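# Pack two boxes with parts and lids in bay

## Task

Fill two boxes, each holding one ball bearing, one guide carriage and one round knob. Close each box with a lid lying flat and not upside down. Leave each box standing on the table, completely within the taped bay.

## Robot and tools

Robot: two six-joint arms, left_arm and right_arm, each ending in a two-finger parallel gripper whose fingers do not fold. The scene frame has its origin at table-top height, midway between the nominal bases; +z is up, +x points out over the table, and left_arm sits on the +y side. Calibrated bases are left_arm (-0.095, +0.703, 0) m and right_arm (-0.087, -0.652, 0) m, both practically unrotated with z up. Hand positions, orientations, velocities and wrist-camera poses in results are given in that arm's own base frame. Fixed cameras and the table use the scene frame. Reported hand poses can be off by a few centimetres, more at long reach. The gripper's fingers point along its +z axis and close along its y axis. end_effector_position is the point between the closed pads; the fingertips extend about 33 mm past it at small openings and about 9 mm when wide open.

Joint order, used in every row and every per-joint result list: forearm roll, wrist pitch, elbow, wrist roll, waist, shoulder. On both arms the shoulder and forearm roll signs are flipped relative to the arm's own convention, both in commands and in readings. Stated ranges: elbow -2.792 to 2.792 rad, all others -6.283 to 6.283 rad.

A row is one flat list of 18 numbers, each in [-1, 1], covering both arms even if only one moves: left_arm's 6 joint values, then its gripper position, force_limit, speed, then the same 9 for right_arm. The joint values are offsets, not poses: scaled so 1.0 equals 1.553 rad (waist, shoulder), 2.33 rad (elbow) or 2.913 rad (forearm roll, wrist pitch, wrist roll), and counted from the Joint targets line at the start of the action. Sending the same offset twice moves the joint twice; all zeros holds an arm. The three gripper values are absolute settings. position: +1 fully open (140 mm), pads touch near -0.8, -1 closes until blocked. force_limit: from about 14 N (-1) to 58 N (+1) of pad force on small parts. speed: roughly 30 mm/s (-1) to 250 mm/s (+1); a faster close grips harder. Both start at +1. To leave a gripper unchanged, repeat its last three numbers; a 0 is a real command.

Tools. execute_actions(actions, cameras): actions is a list of actions; each action is a table of up to 15 rows, one row per 1/30 s step, and a short table repeats its last row to fill 15 steps. An empty list just reports state. A joint pushed beyond its range by more than 0.010 rad gets the action refused. move(target, speed, blend, stop_force, zero, blocking, cameras): target is one row or a list of up to 15 rows, all offsets from the same current Joint targets; the joints travel together along a path. speed is the top speed in rad/s of the joint with farthest to go, 0.01 to 3.92, default 0.5 (use far less when touching). blend, in rad, rounds corners between listed targets. stop_force, 10 to 80 N, ends an arm's path when it senses that much push; not reliable for light objects, unavailable near straight-wrist or far-reach poses; omit it when moving away from contact. zero (default true) re-zeroes the force reading first. blocking=false returns early while the move runs; not allowed with stop_force. wait(seconds 0 to 10) lets time pass holding commands. stop brakes a running move. zoom_image(camera, region [x0,y0,x1,y1] in pixels, at most 504 by 504) enlarges part of a camera's latest image. clear_fault(arm) clears a reported torque or force fault. finished_scene(scene) closes the current scene by its number; only call it once both boxes are done and stable. Cameras: cam_high, cam_low, cam_work, cam_left_wrist, cam_right_wrist, all 896x504; calibration lines are supplied per camera.

Results: joint positions, velocities, torques and external torques per arm in the order above; Joint targets (the base for your next offsets); end-effector pose; Flange force along the gripper axes; Tool commands; object_status (0 moving, 1 blocked while opening, 2 blocked while closing, meaning a grip, 3 reached target or pads met); position_measured in counts (3 open, 139 about 60 mm, 230 pads touching). A move adds a move: line such as done, off_target, moving, held or fault, plus limits=held if steps were withheld. Other lines: joint sent to its limit, joint command not followed (the clearance check between arms intervened), MOTOR HOT, TORQUE FAULT, FORCE FAULT, OVER-TEMPERATURE FAULT.

Cautions: joints are speed-limited and the target may lag only a fixed amount behind the measured angle, so big moves take several actions. Arms are stiff: aiming even slightly past a firm contact can trigger a fault; any outside force of 144 N or a joint torque at its limit (wrist joints only about 28 to 30 N m) stops the arm until cleared, and after a force fault release any gripped part first. To stop pressing, command targets back past the measured positions. Never let the arms strike or squeeze each other, and never close a gripper on the other arm's fingers. Don't drop parts, release them while moving, slam, push hard, or let anything leave the table. Avoid heavy loads held off-centre, long outstretched holds and straining toward unreachable poses, which overheat motors. Loose objects may occasionally be nudged by something.

Each tool is called after "Emit:" as name(argument=value, ...), one argument or row to a line, values as JSON.

## Session

Emit:
execute_actions(
  actions=[],
)

Scene clock: 0.00 s.
left_arm: end_effector_position=(+0.9518, -0.3391, +0.2365) position_measured=3 object_status=3 end_effector_quat_wxyz=(-0.223, -0.446, +0.768, -0.402) | right_arm: end_effector_position=(+0.4865, +0.1947, +0.1334) position_measured=3 object_status=3 end_effector_quat_wxyz=(-0.320, +0.921, +0.125, +0.183)
Joint names: [forearm roll, wrist pitch, elbow, wrist roll, waist, shoulder]
Joint positions: left_arm=[1.007 1.282 1.158 3.884 -0.108 -0.743] | right_arm=[-1.041 0.877 2.35 0.434 -0.128 -0.01]
Joint velocities: within noise
Joint torques (N m): no reading
External joint torques (N m): no reading
Flange force (N): no reading
Joint targets: left_arm=[1.007 1.282 1.158 3.884 -0.108 -0.743] | right_arm=[-1.041 0.877 2.350 0.434 -0.128 -0.010]
Tool commands: left_gripper/position=+1.0 left_gripper/force_limit=+1.0 left_gripper/speed=+1.0 right_gripper/position=+1.0 right_gripper/force_limit=+1.0 right_gripper/speed=+1.0

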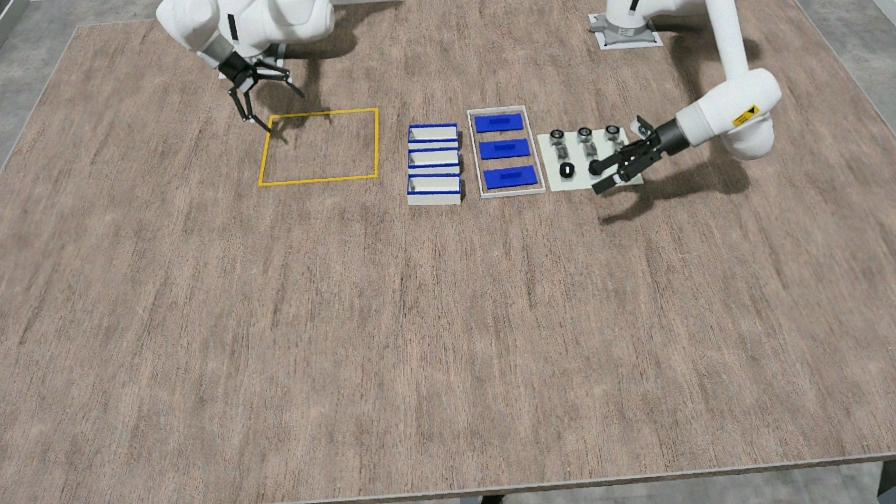

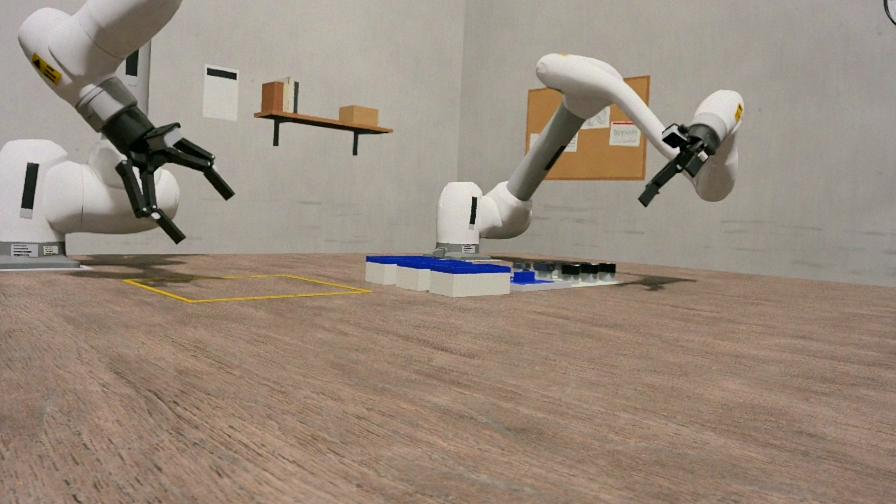

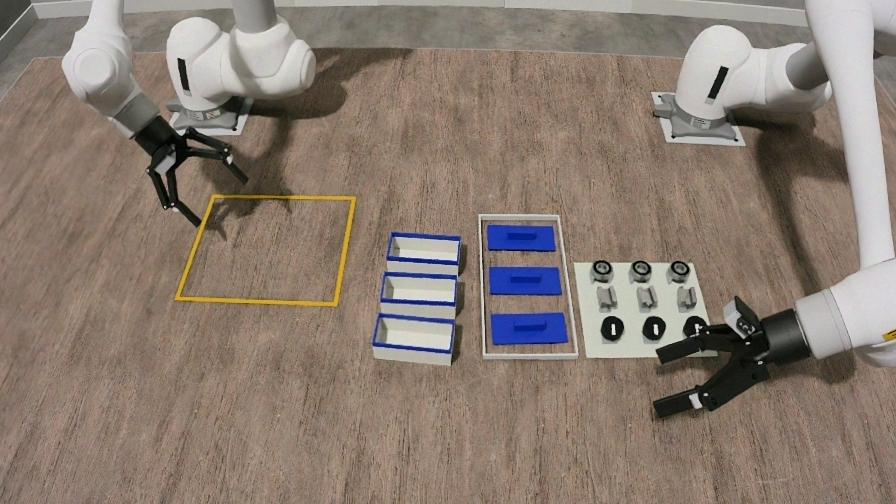

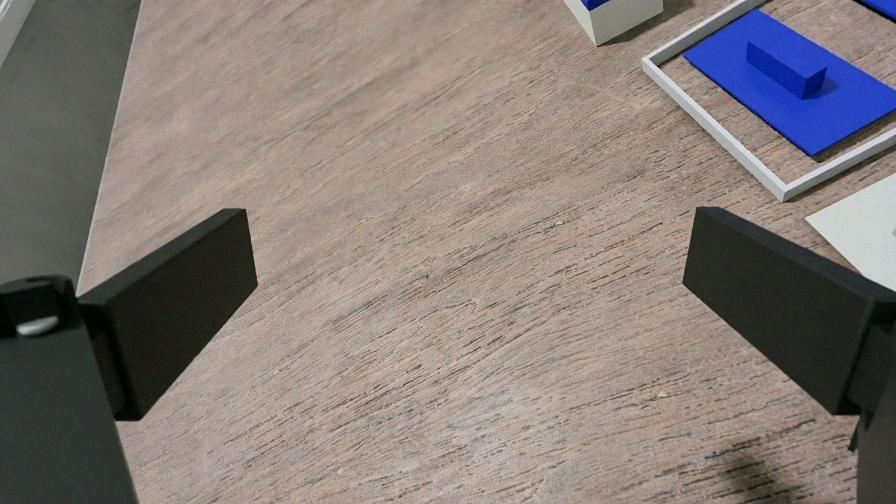

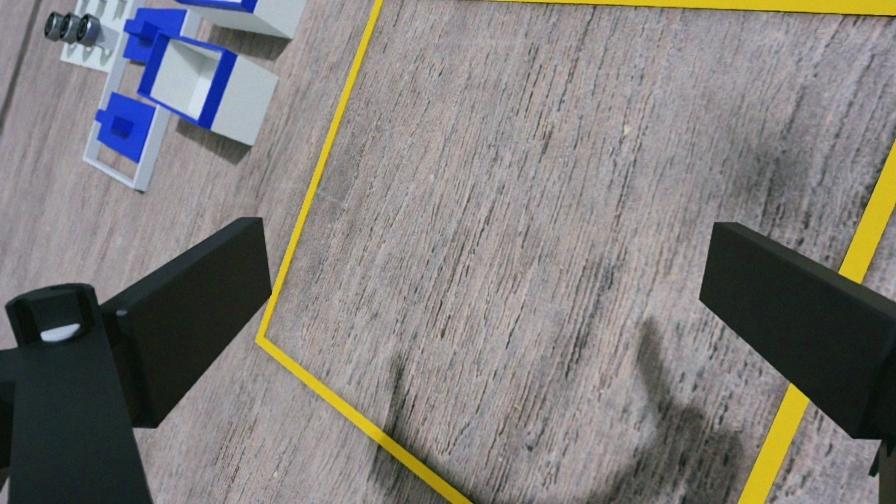

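Emit:
zoom_image(
  camera="cam_work",
  region=[360, 205, 600, 375],
)

Emit:
zoom_image(
  camera="cam_work",
  region=[560, 245, 740, 365],
)

Emit:
zoom_image(
  camera="cam_low",
  region=[350, 220, 650, 320],
)

Emit:
zoom_image(
  camera="cam_high",
  region=[380, 90, 660, 220],
)

Scaled by 2.100 from the camera's 896x504 image, which has a finer 1280x720 frame.

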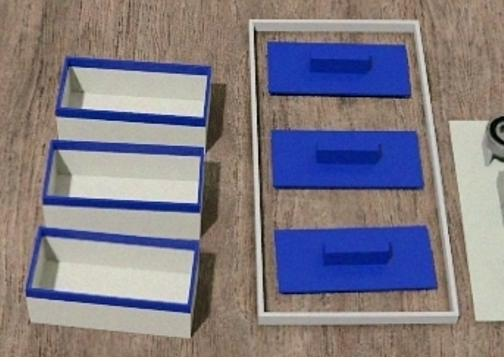

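Scaled by 2.800 from the camera's 896x504 image, which has a finer 1280x720 frame.

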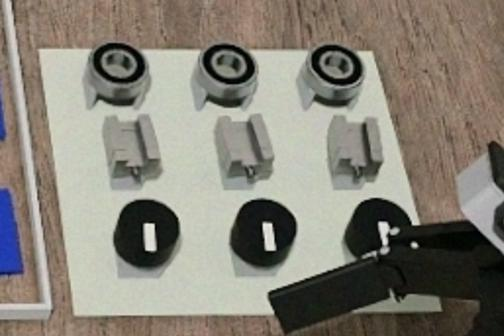

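Scaled by 1.680 from the camera's 896x504 image, which has a finer 1280x720 frame.

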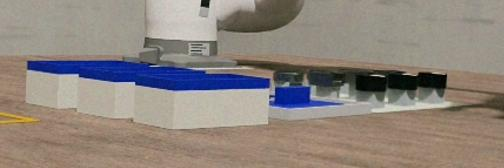

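Scaled by 1.800 from the camera's 896x504 image, which has a finer 1280x720 frame.

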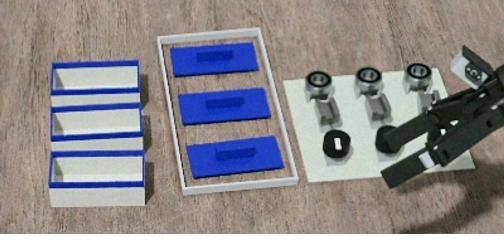

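Emit:
move(
  target=[-0.3457,-0.009,0.2105,-0.4092,-0.2197,0.3257,1,1,1,0.3574,0.2293,-0.6019,0.0885,0.5279,-0.4115,1,1,1],
  speed=0.8,
)

Scene clock: 12.73 s.
left_arm: end_effector_position=(+0.6251, -0.2630, +0.2498) position_measured=3 object_status=3 end_effector_quat_wxyz=(+0.000, +0.707, -0.707, +0.000) | right_arm: end_effector_position=(+0.6967, +0.6224, +0.2989) position_measured=3 object_status=3 end_effector_quat_wxyz=(+0.000, +0.707, +0.707, +0.000)
Joint names: [forearm roll, wrist pitch, elbow, wrist roll, waist, shoulder]
Joint positions: left_arm=[0 1.256 1.648 2.692 -0.449 -0.237] | right_arm=[0 1.545 0.948 0.692 0.692 -0.65]
Joint velocities: within noise
Joint torques (N m): left_arm=[-4.03 0.11 -37.79 0.06 -1.5 62.04] | right_arm=[-4.5 0.4 -40.66 -0.04 1.47 109.99]
External joint torques (N m): left_arm=[0.03 -0.13 -1.59 -0.06 1.53 1.45] | right_arm=[0.09 -0.43 -1.97 0.04 -1.28 -3.59]
Flange force (N): left_arm=[-1.6 -1.7 -2.5] | right_arm=[7.7 10.6 -2.4]
Joint targets: left_arm=[0.000 1.256 1.648 2.692 -0.449 -0.237] | right_arm=[0.000 1.545 0.948 0.692 0.692 -0.650]
move: done
camera_calibration:
cam_left_wrist: T_world_to_cam=[[-0.999945, 0.00590527, 0.00866073, 0.632465], [0.00856739, 0.936471, 0.35064, 0.153854], [-0.0060399, 0.350695, -0.93647, 0.470625], [0, 0, 0, 1]] pos_world=[0.633955, -0.31286, 0.381302]
cam_right_wrist: T_world_to_cam=[[0.999601, 0.0150553, -0.0238789, -0.686665], [0.0219356, -0.946697, 0.321376, 0.486013], [-0.0177676, -0.321772, -0.94665, 0.63489], [0, 0, 0, 1]] pos_world=[0.687011, 0.674735, 0.428429]

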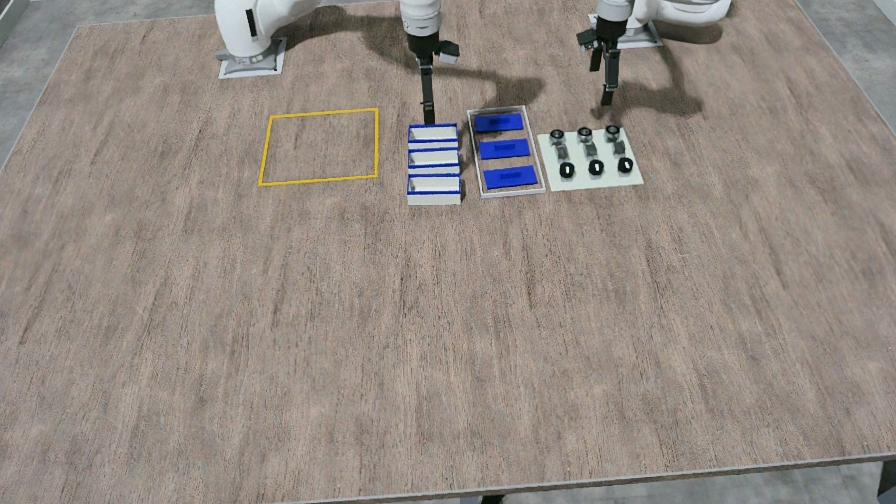

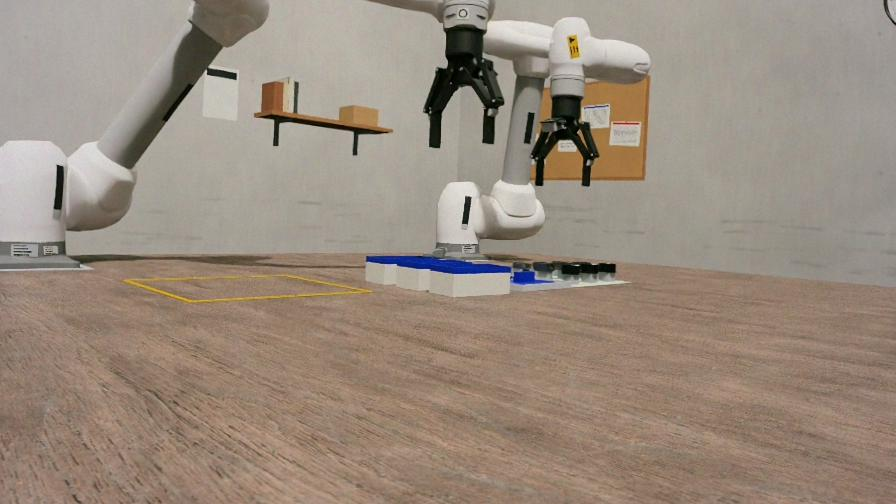

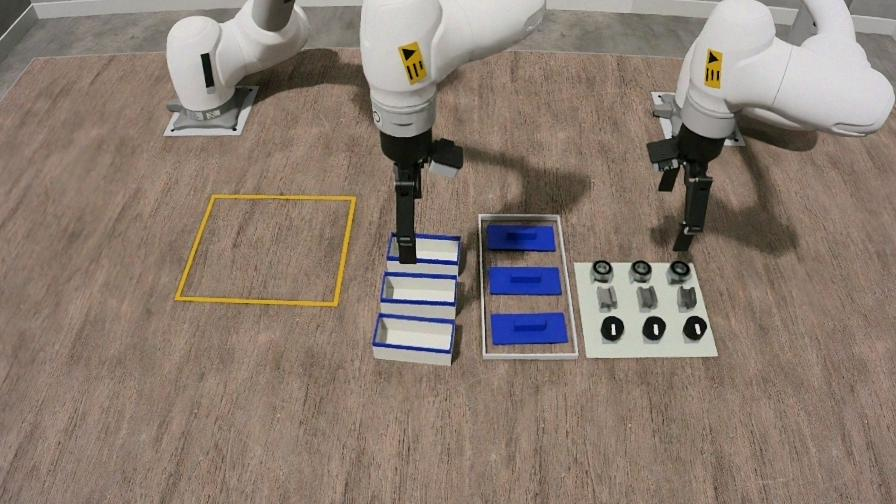

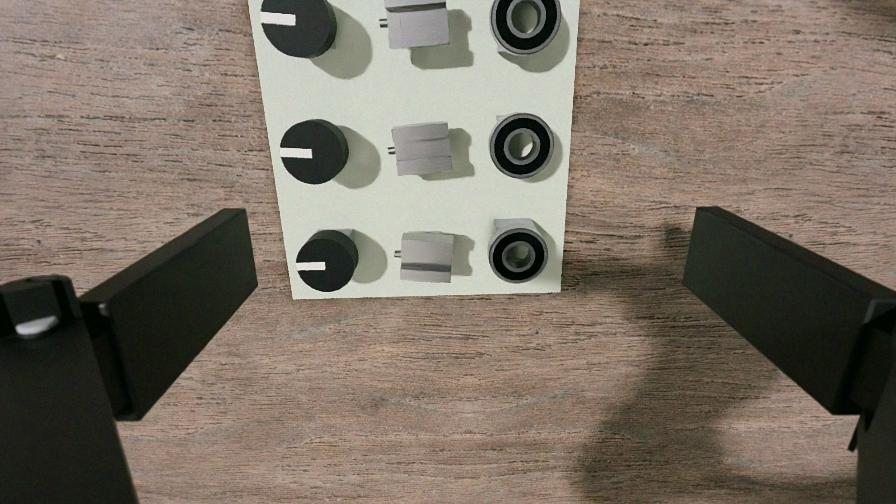

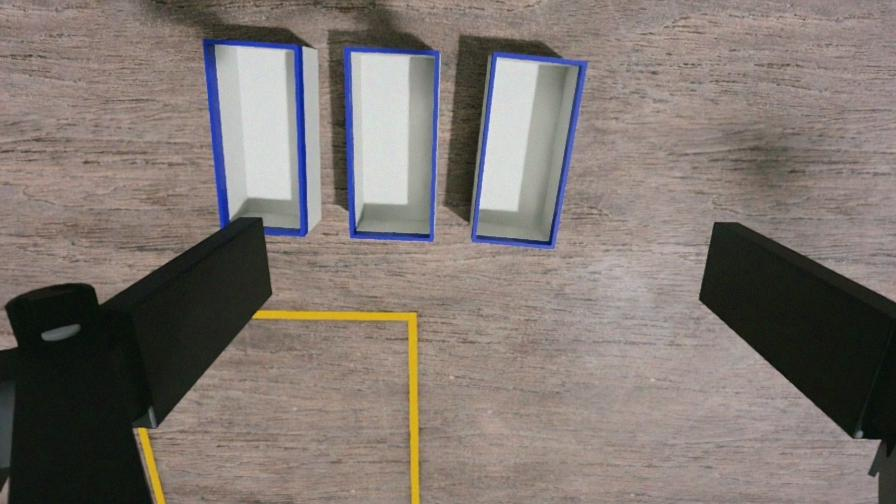

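Emit:
zoom_image(
  camera="cam_left_wrist",
  region=[240, 80, 600, 310],
)

Emit:
zoom_image(
  camera="cam_work",
  region=[570, 250, 720, 360],
)

Emit:
zoom_image(
  camera="cam_low",
  region=[500, 240, 660, 310],
)

Scaled by 1.400 from the camera's 896x504 image, which has a finer 1280x720 frame.

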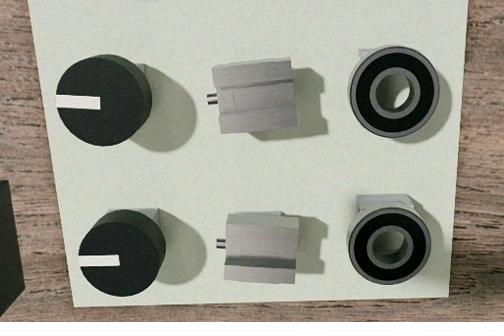

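Scaled by 3.360 from the camera's 896x504 image, which has a finer 1280x720 frame.

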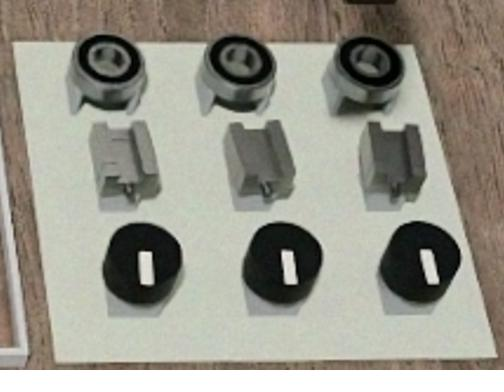

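Scaled by 3.150 from the camera's 896x504 image, which has a finer 1280x720 frame.

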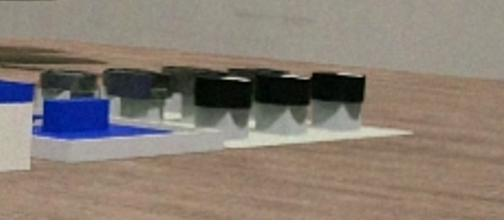

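Emit:
zoom_image(
  camera="cam_low",
  region=[400, 20, 620, 200],
)

Emit:
zoom_image(
  camera="cam_work",
  region=[370, 120, 480, 270],
)

Scaled by 2.291 from the camera's 896x504 image, which has a finer 1280x720 frame.

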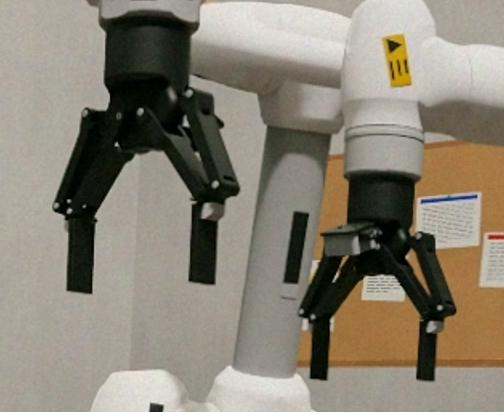

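Scaled by 3.360 from the camera's 896x504 image, which has a finer 1280x720 frame.

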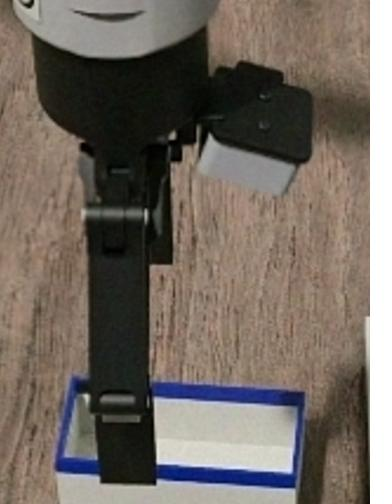

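Emit:
move(
  target=[0,-0.0422,0.0128,-0.5534,-0.0268,-0.0598,0.15,-1,-1,0,-0.078,0.3558,-0.0811,-0.152,0.3876,1,1,1],
  speed=0.8,
)

Emit:
zoom_image(
  camera="cam_left_wrist",
  region=[200, 0, 704, 504],
)

Scene clock: 23.90 s.
left_arm: end_effector_position=(+0.6403, -0.3030, +0.1700) position_measured=110 object_status=3 end_effector_quat_wxyz=(+0.000, +1.000, +0.000, +0.000) | right_arm: end_effector_position=(+0.4969, +0.2822, +0.2991) position_measured=3 object_status=3 end_effector_quat_wxyz=(+0.000, +0.707, +0.707, +0.000)
Joint names: [forearm roll, wrist pitch, elbow, wrist roll, waist, shoulder]
Joint positions: left_arm=[0 1.133 1.678 1.08 -0.491 -0.33] | right_arm=[0 1.318 1.777 0.456 0.456 -0.047]
Joint velocities: within noise
Joint torques (N m): left_arm=[-4.01 0 -36.17 0.06 -1.77 68.83] | right_arm=[-4.41 0.41 -38.61 -0.02 -0.08 48.94]
External joint torques (N m): left_arm=[0.15 -0.05 -1.34 -0.06 1.78 1.96] | right_arm=[0.12 -0.43 -2.8 0.02 0.25 -2.05]
Flange force (N): left_arm=[1.0 -2.2 -2.6] | right_arm=[4.4 6.7 -2.3]
Joint targets: left_arm=[0.000 1.133 1.678 1.080 -0.491 -0.330] | right_arm=[0.000 1.318 1.777 0.456 0.456 -0.047]
move: done
camera_calibration:
cam_left_wrist: T_world_to_cam=[[-0.0063969, -0.99993, 0.00991344, -0.2926], [-0.936437, 0.00946768, 0.350708, 0.54343], [-0.350778, -0.00703987, -0.936432, 0.522394], [0, 0, 0, 1]] pos_world=[0.69026, -0.294047, 0.301502]
cam_right_wrist: T_world_to_cam=[[0.999598, 0.01541, -0.0237904, -0.481974], [0.0222397, -0.946752, 0.321196, 0.168213], [-0.0175739, -0.321596, -0.946714, 0.521936], [0, 0, 0, 1]] pos_world=[0.487212, 0.334536, 0.428629]

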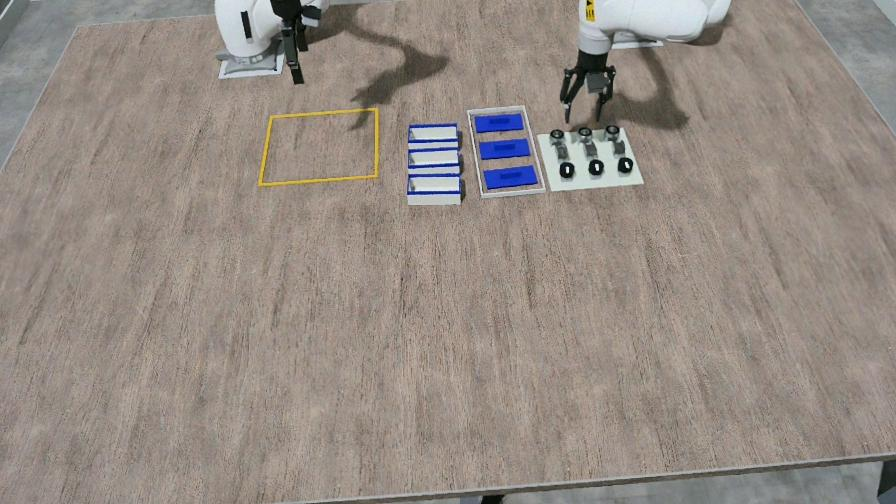

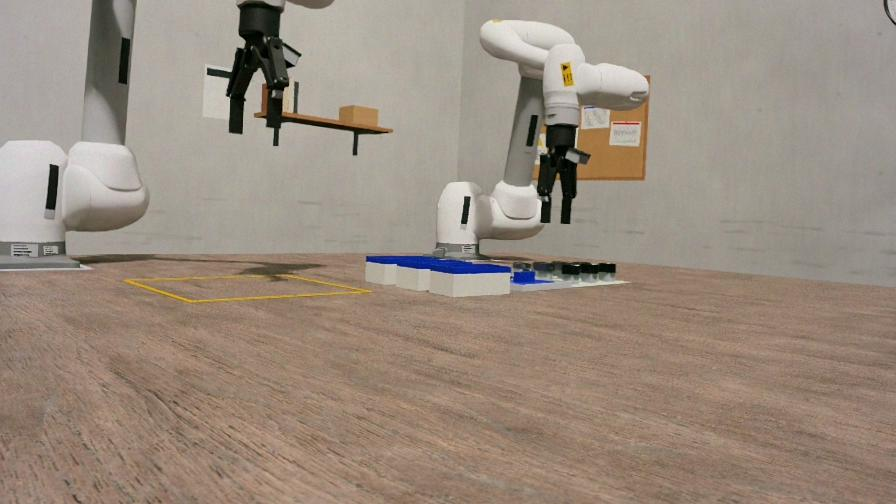

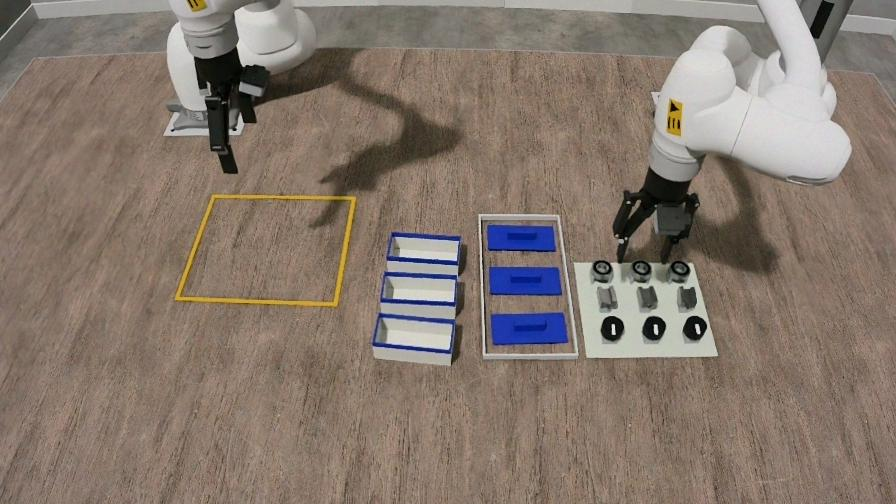

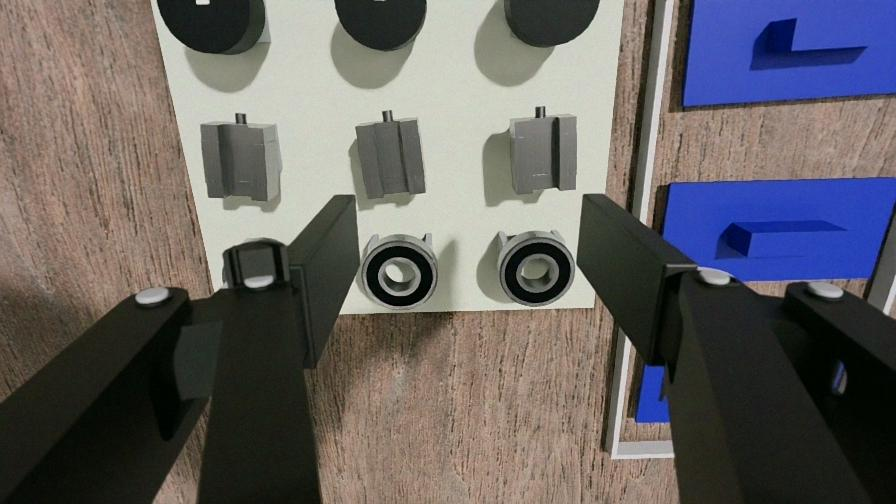

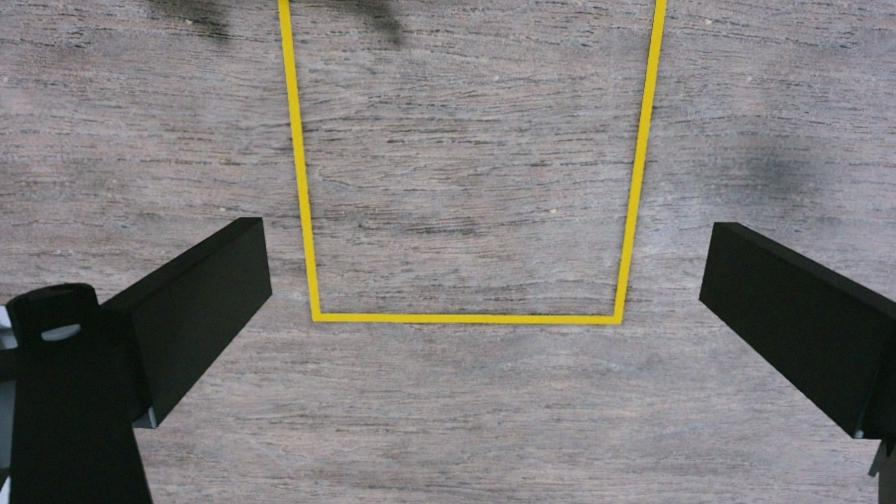

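Scaled by 1.000.

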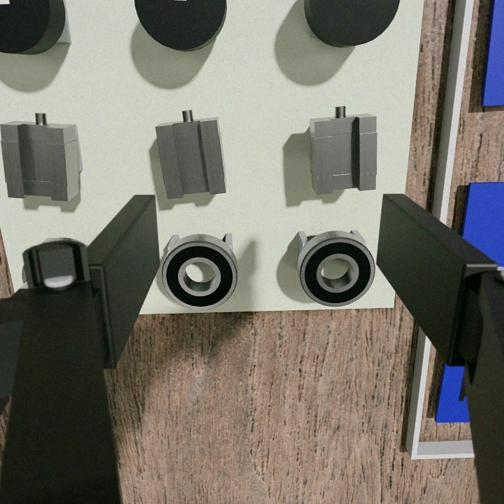

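Emit:
zoom_image(
  camera="cam_low",
  region=[505, 250, 575, 290],
)

Emit:
zoom_image(
  camera="cam_low",
  region=[550, 250, 620, 290],
)

Scaled by 7.200 from the camera's 896x504 image, which has a finer 1280x720 frame.

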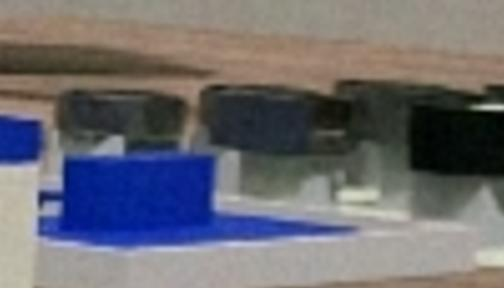

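Scaled by 7.200 from the camera's 896x504 image, which has a finer 1280x720 frame.

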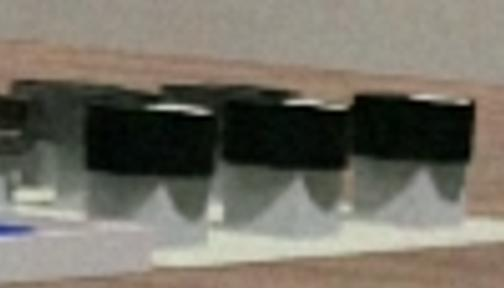

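Emit:
move(
  target=[0,0.1062,-0.2614,-0.0897,-0.1682,-0.193,0.15,-1,-1,0,0,0,0,0,0,1,1,1],
  speed=0.8,
  cameras=["cam_left_wrist"],
)

Scene clock: 29.00 s.
left_arm: end_effector_position=(+0.6953, -0.6030, +0.2500) position_measured=110 object_status=3 end_effector_quat_wxyz=(+0.000, +1.000, +0.000, +0.000) | right_arm: end_effector_position=(+0.4969, +0.2822, +0.2991) position_measured=3 object_status=3 end_effector_quat_wxyz=(+0.000, +0.707, +0.707, +0.000)
Joint names: [forearm roll, wrist pitch, elbow, wrist roll, waist, shoulder]
Joint positions: left_arm=[0 1.442 1.069 0.819 -0.752 -0.629] | right_arm=[0 1.318 1.777 0.456 0.456 -0.047]
Joint velocities: within noise
Joint torques (N m): left_arm=[-4.42 0.08 -39.46 0.08 -0.08 99.85] | right_arm=[-4.5 0.46 -39.19 -0.09 0.03 48.84]
External joint torques (N m): left_arm=[0.19 -0.11 -1.53 -0.08 -0.06 1.32] | right_arm=[0.2 -0.48 -2.26 0.09 0.07 -2.12]
Flange force (N): left_arm=[1.5 1.5 -2.3] | right_arm=[3.8 6.1 -1.4]
Joint targets: left_arm=[0.000 1.442 1.069 0.819 -0.752 -0.630] | right_arm=[0.000 1.318 1.777 0.456 0.456 -0.047]
move: done
camera_calibration:
cam_left_wrist: T_world_to_cam=[[-0.00645216, -0.999929, 0.0100435, -0.593026], [-0.936359, 0.00956662, 0.350914, 0.569767], [-0.350985, -0.00714014, -0.936354, 0.614496], [0, 0, 0, 1]] pos_world=[0.745359, -0.594047, 0.381402]
Images, in order (width x height): cam_left_wrist 896x504.

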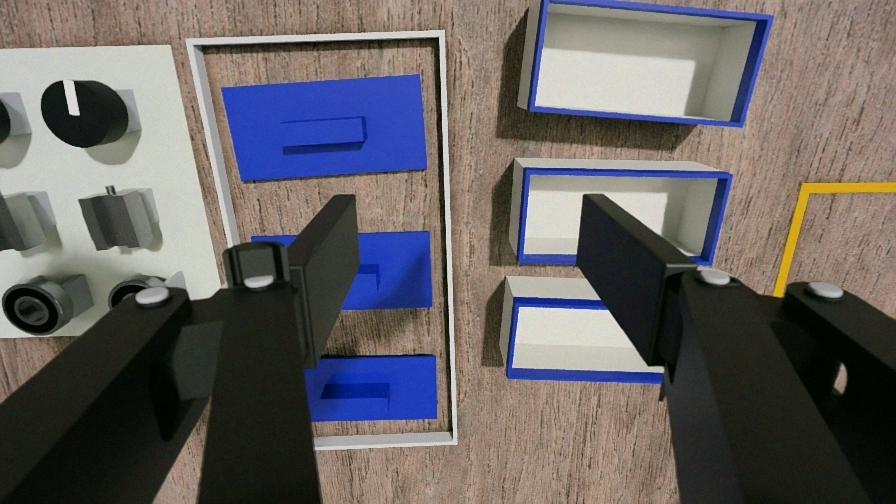

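Emit:
move(
  target=[0,-0.1234,0.2941,0.0559,0.1048,0.2097,0.05,-1,-1,0,0,0,0,0,0,1,1,1],
  speed=0.8,
  cameras=["cam_left_wrist","cam_low"],
)

Scene clock: 35.10 s.
left_arm: end_effector_position=(+0.5842, -0.3491, +0.1498) position_measured=123 object_status=3 end_effector_quat_wxyz=(+0.000, +1.000, +0.000, +0.000) | right_arm: end_effector_position=(+0.4969, +0.2822, +0.2991) position_measured=3 object_status=3 end_effector_quat_wxyz=(+0.000, +0.707, +0.707, +0.000)
Joint names: [forearm roll, wrist pitch, elbow, wrist roll, waist, shoulder]
Joint positions: left_arm=[0 1.083 1.754 0.982 -0.589 -0.304] | right_arm=[0 1.318 1.777 0.456 0.456 -0.047]
Joint velocities: within noise
Joint torques (N m): left_arm=[-3.95 0.02 -34.29 0.04 -2.08 64.79] | right_arm=[-4.48 0.44 -39.34 -0.04 0.23 48.6]
External joint torques (N m): left_arm=[0.19 -0.07 -2.32 -0.04 2.01 2.4] | right_arm=[0.2 -0.46 -2.04 0.04 -0.14 -1.97]
Flange force (N): left_arm=[2.6 -1.8 -4.0] | right_arm=[3.1 5.8 -1.2]
Joint targets: left_arm=[0.000 1.083 1.754 0.982 -0.589 -0.304] | right_arm=[0.000 1.318 1.777 0.456 0.456 -0.047]
move: done
camera_calibration:
cam_left_wrist: T_world_to_cam=[[-0.00642985, -0.999931, 0.00982151, -0.338807], [-0.936359, 0.00946784, 0.350917, 0.498401], [-0.350986, -0.00694011, -0.936355, 0.483655], [0, 0, 0, 1]] pos_world=[0.634259, -0.340146, 0.281302]
Images, in order (width x height): cam_low 896x504, cam_left_wrist 896x504.

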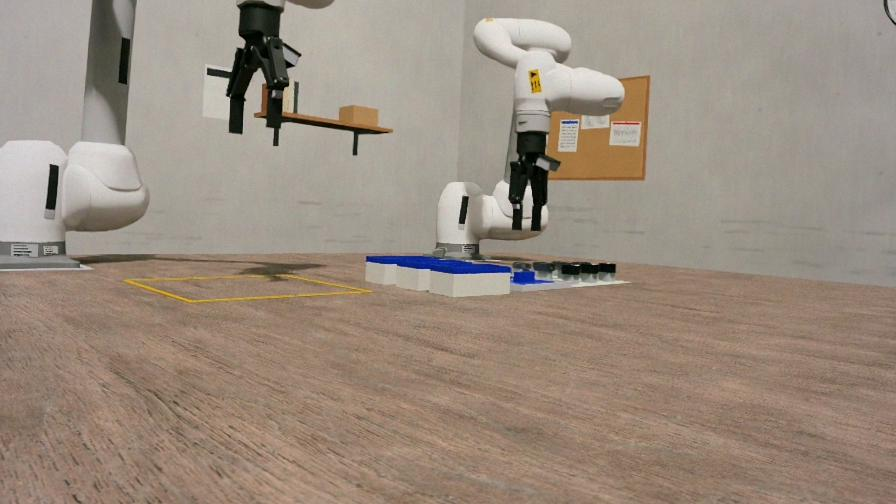

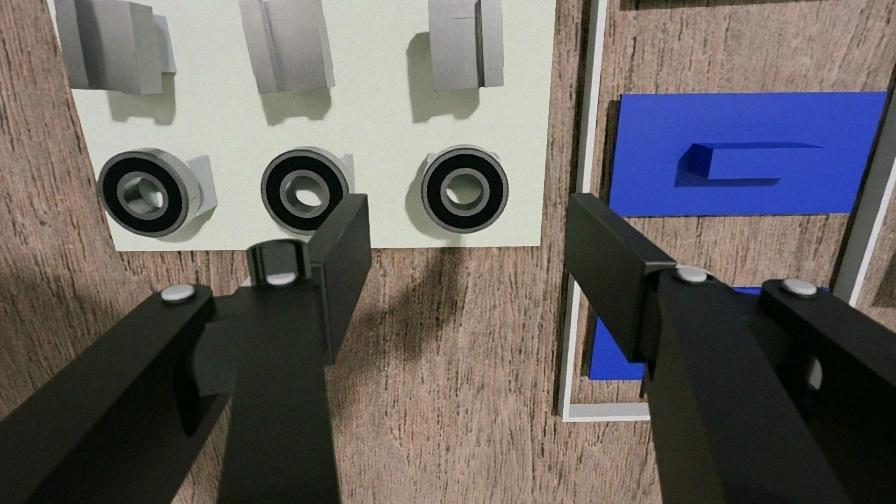

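Emit:
move(
  target=[0,-0.0597,0.0358,0,0,-0.0582,0.05,-1,-1,0,0,0,0,0,0,1,1,1],
  speed=0.4,
  cameras=["cam_left_wrist","cam_low"],
)

Emit:
zoom_image(
  camera="cam_low",
  region=[490, 230, 630, 310],
)

Scene clock: 38.57 s.
left_arm: end_effector_position=(+0.5842, -0.3490, +0.0493) position_measured=123 object_status=3 end_effector_quat_wxyz=(+0.000, +1.000, +0.000, +0.000) | right_arm: end_effector_position=(+0.4969, +0.2822, +0.2991) position_measured=3 object_status=3 end_effector_quat_wxyz=(+0.000, +0.707, +0.707, +0.000)
Joint names: [forearm roll, wrist pitch, elbow, wrist roll, waist, shoulder]
Joint positions: left_arm=[0 0.909 1.838 0.982 -0.589 -0.394] | right_arm=[0 1.318 1.777 0.456 0.456 -0.047]
Joint velocities: within noise
Joint torques (N m): left_arm=[-3.59 -0.05 -31.19 0.05 -1.78 70.51] | right_arm=[-4.43 0.48 -38.97 -0.01 0.12 48.72]
External joint torques (N m): left_arm=[0.22 0.01 -1.46 -0.05 1.7 1.66] | right_arm=[0.14 -0.5 -2.42 0.01 -0.02 -2.12]
Flange force (N): left_arm=[2.0 -1.6 -2.7] | right_arm=[3.6 6.5 -1.6]
Joint targets: left_arm=[0.000 0.909 1.838 0.982 -0.589 -0.394] | right_arm=[0.000 1.318 1.777 0.456 0.456 -0.047]
move: done
camera_calibration:
cam_left_wrist: T_world_to_cam=[[-0.0063019, -0.999931, 0.00987917, -0.337813], [-0.936425, 0.00936694, 0.350742, 0.533613], [-0.350811, -0.00704076, -0.93642, 0.389383], [0, 0, 0, 1]] pos_world=[0.63416, -0.340047, 0.180802]
Images, in order (width x height): cam_low 896x504, cam_left_wrist 896x504.

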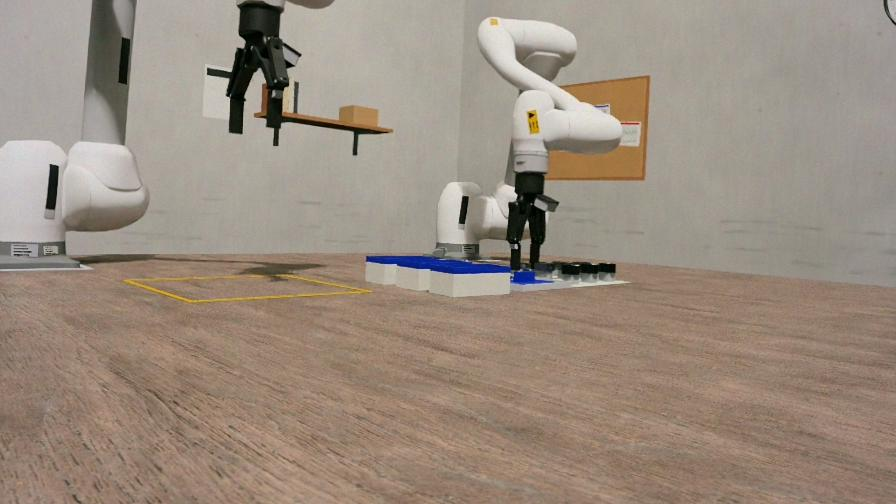

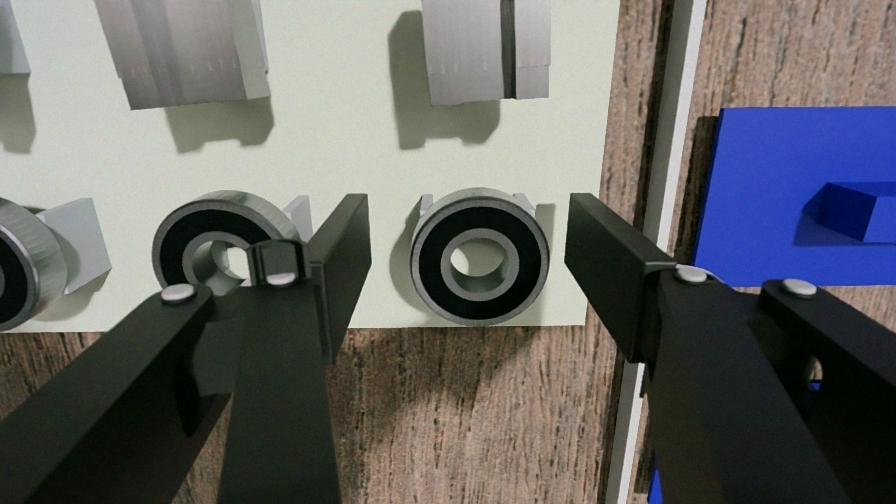

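Scaled by 3.600 from the camera's 896x504 image, which has a finer 1280x720 frame.

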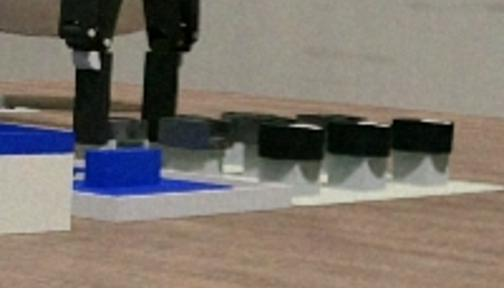

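Emit:
move(
  target=[
    [0,0.0027,0.0003,-0.0031,-0.0059,0.0055,0.05,-1,-1,0,0,0,0,0,0,1,1,1],
    [0,0.0027,0.0003,-0.0031,-0.0059,0.0055,-1,-1,-1,0,0,0,0,0,0,1,1,1],
  ],
  speed=0.4,
  cameras=["cam_left_wrist"],
)

Scene clock: 41.67 s.
left_arm: end_effector_position=(+0.5791, -0.3530, +0.0547) position_measured=160 object_status=0 end_effector_quat_wxyz=(+0.000, +1.000, +0.000, +0.000) | right_arm: end_effector_position=(+0.4969, +0.2822, +0.2991) position_measured=3 object_status=3 end_effector_quat_wxyz=(+0.000, +0.707, +0.707, +0.000)
Joint names: [forearm roll, wrist pitch, elbow, wrist roll, waist, shoulder]
Joint positions: left_arm=[0 0.917 1.838 0.973 -0.598 -0.386] | right_arm=[0 1.318 1.777 0.456 0.456 -0.047]
Joint velocities: within noise
Joint torques (N m): left_arm=[-3.39 -0.11 -31.01 0.09 -1.82 67.82] | right_arm=[-4.44 0.44 -39.21 -0.01 0.6 48.8]
External joint torques (N m): left_arm=[-0.01 0.06 -1.93 -0.09 1.83 3.83] | right_arm=[0.14 -0.46 -2.25 0.01 -0.46 -2.04]
Flange force (N): left_arm=[0.5 -2.7 -5.4] | right_arm=[2.7 6.5 -1.5]
Joint targets: left_arm=[0.000 0.917 1.838 0.973 -0.598 -0.386] | right_arm=[0.000 1.318 1.777 0.456 0.456 -0.047]
move: done
camera_calibration:
cam_left_wrist: T_world_to_cam=[[-0.0065233, -0.99993, 0.00985599, -0.341854], [-0.936391, 0.00956679, 0.350829, 0.527013], [-0.350898, -0.0069405, -0.936388, 0.392705], [0, 0, 0, 1]] pos_world=[0.62906, -0.344146, 0.186202]
Images, in order (width x height): cam_left_wrist 896x504.

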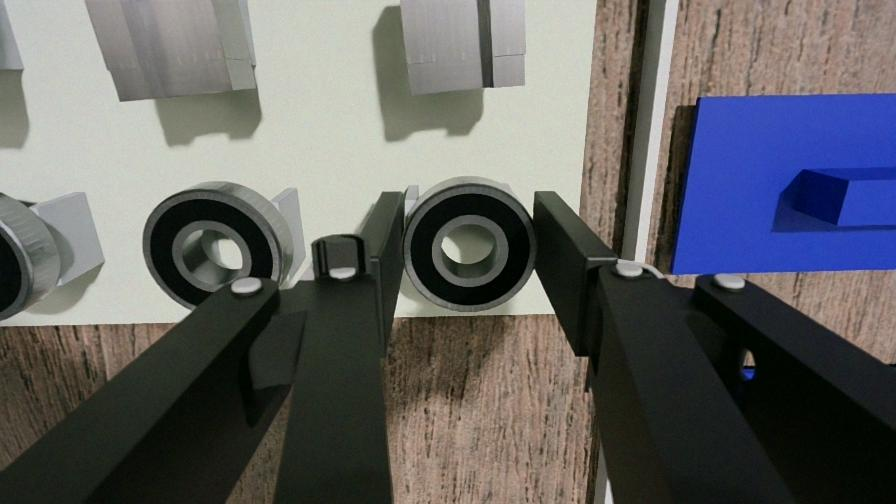

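Emit:
move(
  target=[
    [0,0.0506,-0.03,0,0,0.0498,-1,-1,-1,0,0,0,0,0,0,1,1,1],
    [0,0.2029,-0.5009,-0.0529,-0.1459,-0.3710,-1,-1,-1,0,0,0,0,0,0,1,1,1],
  ],
  speed=0.6,
  cameras=["cam_left_wrist"],
)

Scene clock: 45.67 s.
left_arm: end_effector_position=(+0.7492, -0.7601, +0.1398) position_measured=160 object_status=2 end_effector_quat_wxyz=(+0.000, +0.999, -0.036, +0.000) | right_arm: end_effector_position=(+0.4969, +0.2822, +0.2991) position_measured=3 object_status=3 end_effector_quat_wxyz=(+0.000, +0.707, +0.707, +0.000)
Joint names: [forearm roll, wrist pitch, elbow, wrist roll, waist, shoulder]
Joint positions: left_arm=[0.001 1.508 0.671 0.818 -0.825 -0.962] | right_arm=[0 1.318 1.777 0.456 0.456 -0.047]
Joint velocities: within noise
Joint torques (N m): left_arm=[-4.44 0.04 -40.54 0.06 -0.72 121.54] | right_arm=[-4.42 0.43 -39.18 -0.1 0.13 48.68]
External joint torques (N m): left_arm=[0.18 -0.08 -0.73 -0.06 0.7 3.49] | right_arm=[0.14 -0.46 -2.08 0.1 -0.09 -2.5]
Flange force (N): left_arm=[-3.8 -4.1 -1.5] | right_arm=[3.7 6.5 -1.1]
Joint targets: left_arm=[0.000 1.508 0.671 0.818 -0.825 -0.962] | right_arm=[0.000 1.318 1.777 0.456 0.456 -0.047]
move: done
camera_calibration:
cam_left_wrist: T_world_to_cam=[[-0.0791271, -0.996815, 0.00992539, -0.691803], [-0.933109, 0.0775664, 0.351128, 0.709578], [-0.350779, 0.0185223, -0.936275, 0.548438], [0, 0, 0, 1]] pos_world=[0.799754, -0.754798, 0.271203]
Images, in order (width x height): cam_left_wrist 896x504.

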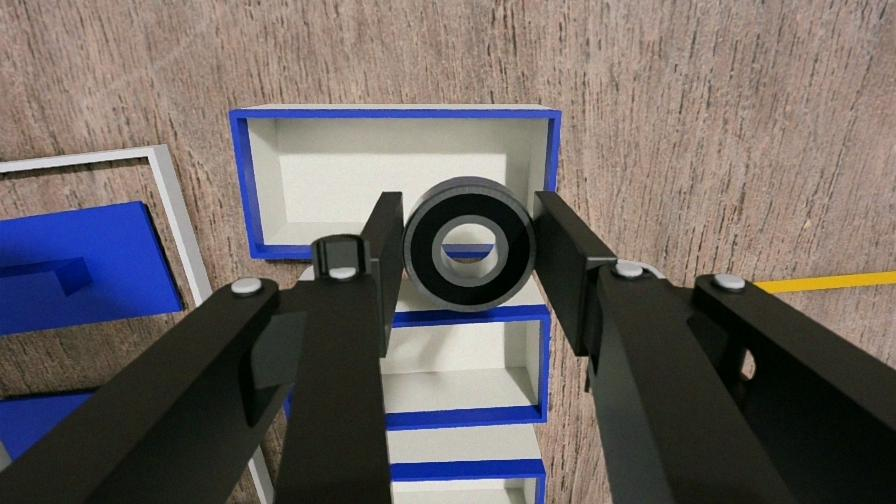

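Emit:
move(
  target=[0,-0.0491,0.0482,0,0,-0.0199,-1,-1,-1,0,0,0,0,0,0,1,1,1],
  speed=0.2,
  cameras=["cam_left_wrist"],
)

Emit:
move(
  target=[0,-0.0070,0.0057,0,0,-0.0047,-1,-1,-1,0,0,0,0,0,0,1,1,1],
  speed=0.015,
  stop_force=10,
  cameras=["cam_left_wrist"],
)

Scene clock: 48.17 s.
left_arm: end_effector_position=(+0.7492, -0.7601, +0.0445) position_measured=160 object_status=2 end_effector_quat_wxyz=(+0.000, +0.999, -0.036, +0.000) | right_arm: end_effector_position=(+0.4969, +0.2822, +0.2991) position_measured=3 object_status=3 end_effector_quat_wxyz=(+0.000, +0.707, +0.707, +0.000)
Joint names: [forearm roll, wrist pitch, elbow, wrist roll, waist, shoulder]
Joint positions: left_arm=[0 1.365 0.784 0.818 -0.825 -0.993] | right_arm=[0 1.318 1.777 0.456 0.456 -0.047]
Joint velocities: within noise
Joint torques (N m): left_arm=[-4.39 0.08 -39.14 0.03 -1.77 123.83] | right_arm=[-4.47 0.47 -39.3 -0.04 -0.16 48.52]
External joint torques (N m): left_arm=[0.19 -0.12 -1.59 -0.03 1.63 2.84] | right_arm=[0.18 -0.5 -2.23 0.04 0.27 -1.56]
Flange force (N): left_arm=[1.3 -0.9 -2.6] | right_arm=[3.5 5.1 -1.6]
Joint targets: left_arm=[0.000 1.365 0.784 0.818 -0.825 -0.993] | right_arm=[0.000 1.318 1.777 0.456 0.456 -0.047]
move: done
camera_calibration:
cam_left_wrist: T_world_to_cam=[[-0.0790996, -0.996819, 0.00971035, -0.690845], [-0.933079, 0.0774632, 0.351231, 0.742884], [-0.350866, 0.0187217, -0.936238, 0.459518], [0, 0, 0, 1]] pos_world=[0.799754, -0.754797, 0.176003]
Images, in order (width x height): cam_left_wrist 896x504.

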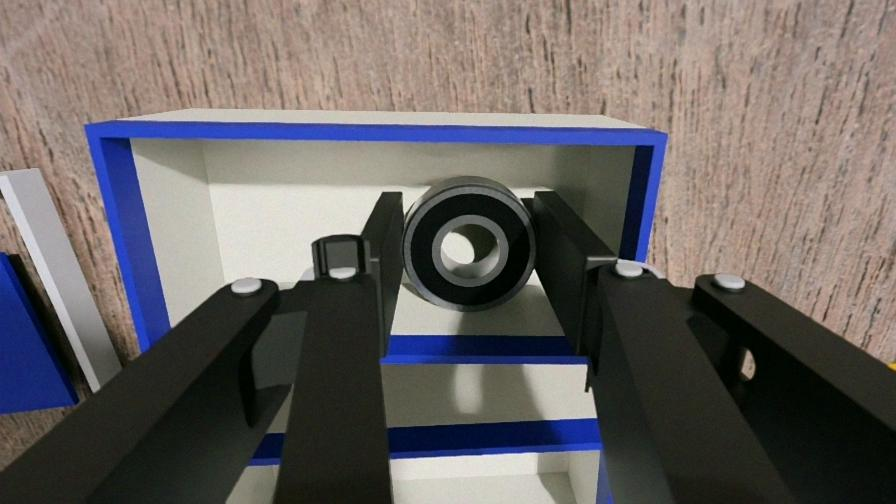

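Scene clock: 49.73 s.
left_arm: end_effector_position=(+0.7492, -0.7601, +0.0336) position_measured=160 object_status=2 end_effector_quat_wxyz=(+0.000, +0.999, -0.036, +0.000) | right_arm: end_effector_position=(+0.4969, +0.2822, +0.2991) position_measured=3 object_status=3 end_effector_quat_wxyz=(+0.000, +0.707, +0.707, +0.000)
Joint names: [forearm roll, wrist pitch, elbow, wrist roll, waist, shoulder]
Joint positions: left_arm=[0 1.35 0.793 0.818 -0.825 -0.998] | right_arm=[0 1.318 1.777 0.456 0.456 -0.047]
Joint velocities: within noise
Joint torques (N m): left_arm=[-3.96 -1.62 -28.01 0.13 -0.9 98.76] | right_arm=[-4.4 0.43 -39.04 -0.01 0.09 48.63]
External joint torques (N m): left_arm=[-0.2 1.58 -12.41 -0.13 0.69 27.59] | right_arm=[0.12 -0.45 -2.29 0.01 -0.03 -2.41]
Flange force (N): left_arm=[-2.6 -3.0 -26.6] | right_arm=[3.8 6.7 -1.4]
Joint targets: left_arm=[0.000 1.350 0.793 0.818 -0.825 -0.998] | right_arm=[0.000 1.318 1.777 0.456 0.456 -0.047]
move: contact (left_arm)
camera_calibration:
cam_left_wrist: T_world_to_cam=[[-0.0791611, -0.996813, 0.00983169, -0.690805], [-0.933106, 0.0775652, 0.351135, 0.746871], [-0.350779, 0.0186222, -0.936273, 0.449082], [0, 0, 0, 1]] pos_world=[0.799754, -0.754897, 0.165003]
Images, in order (width x height): cam_left_wrist 896x504.

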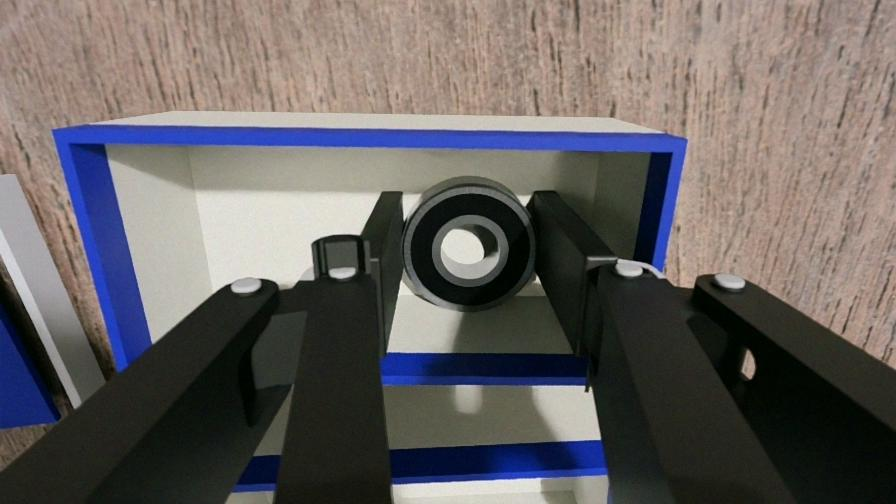

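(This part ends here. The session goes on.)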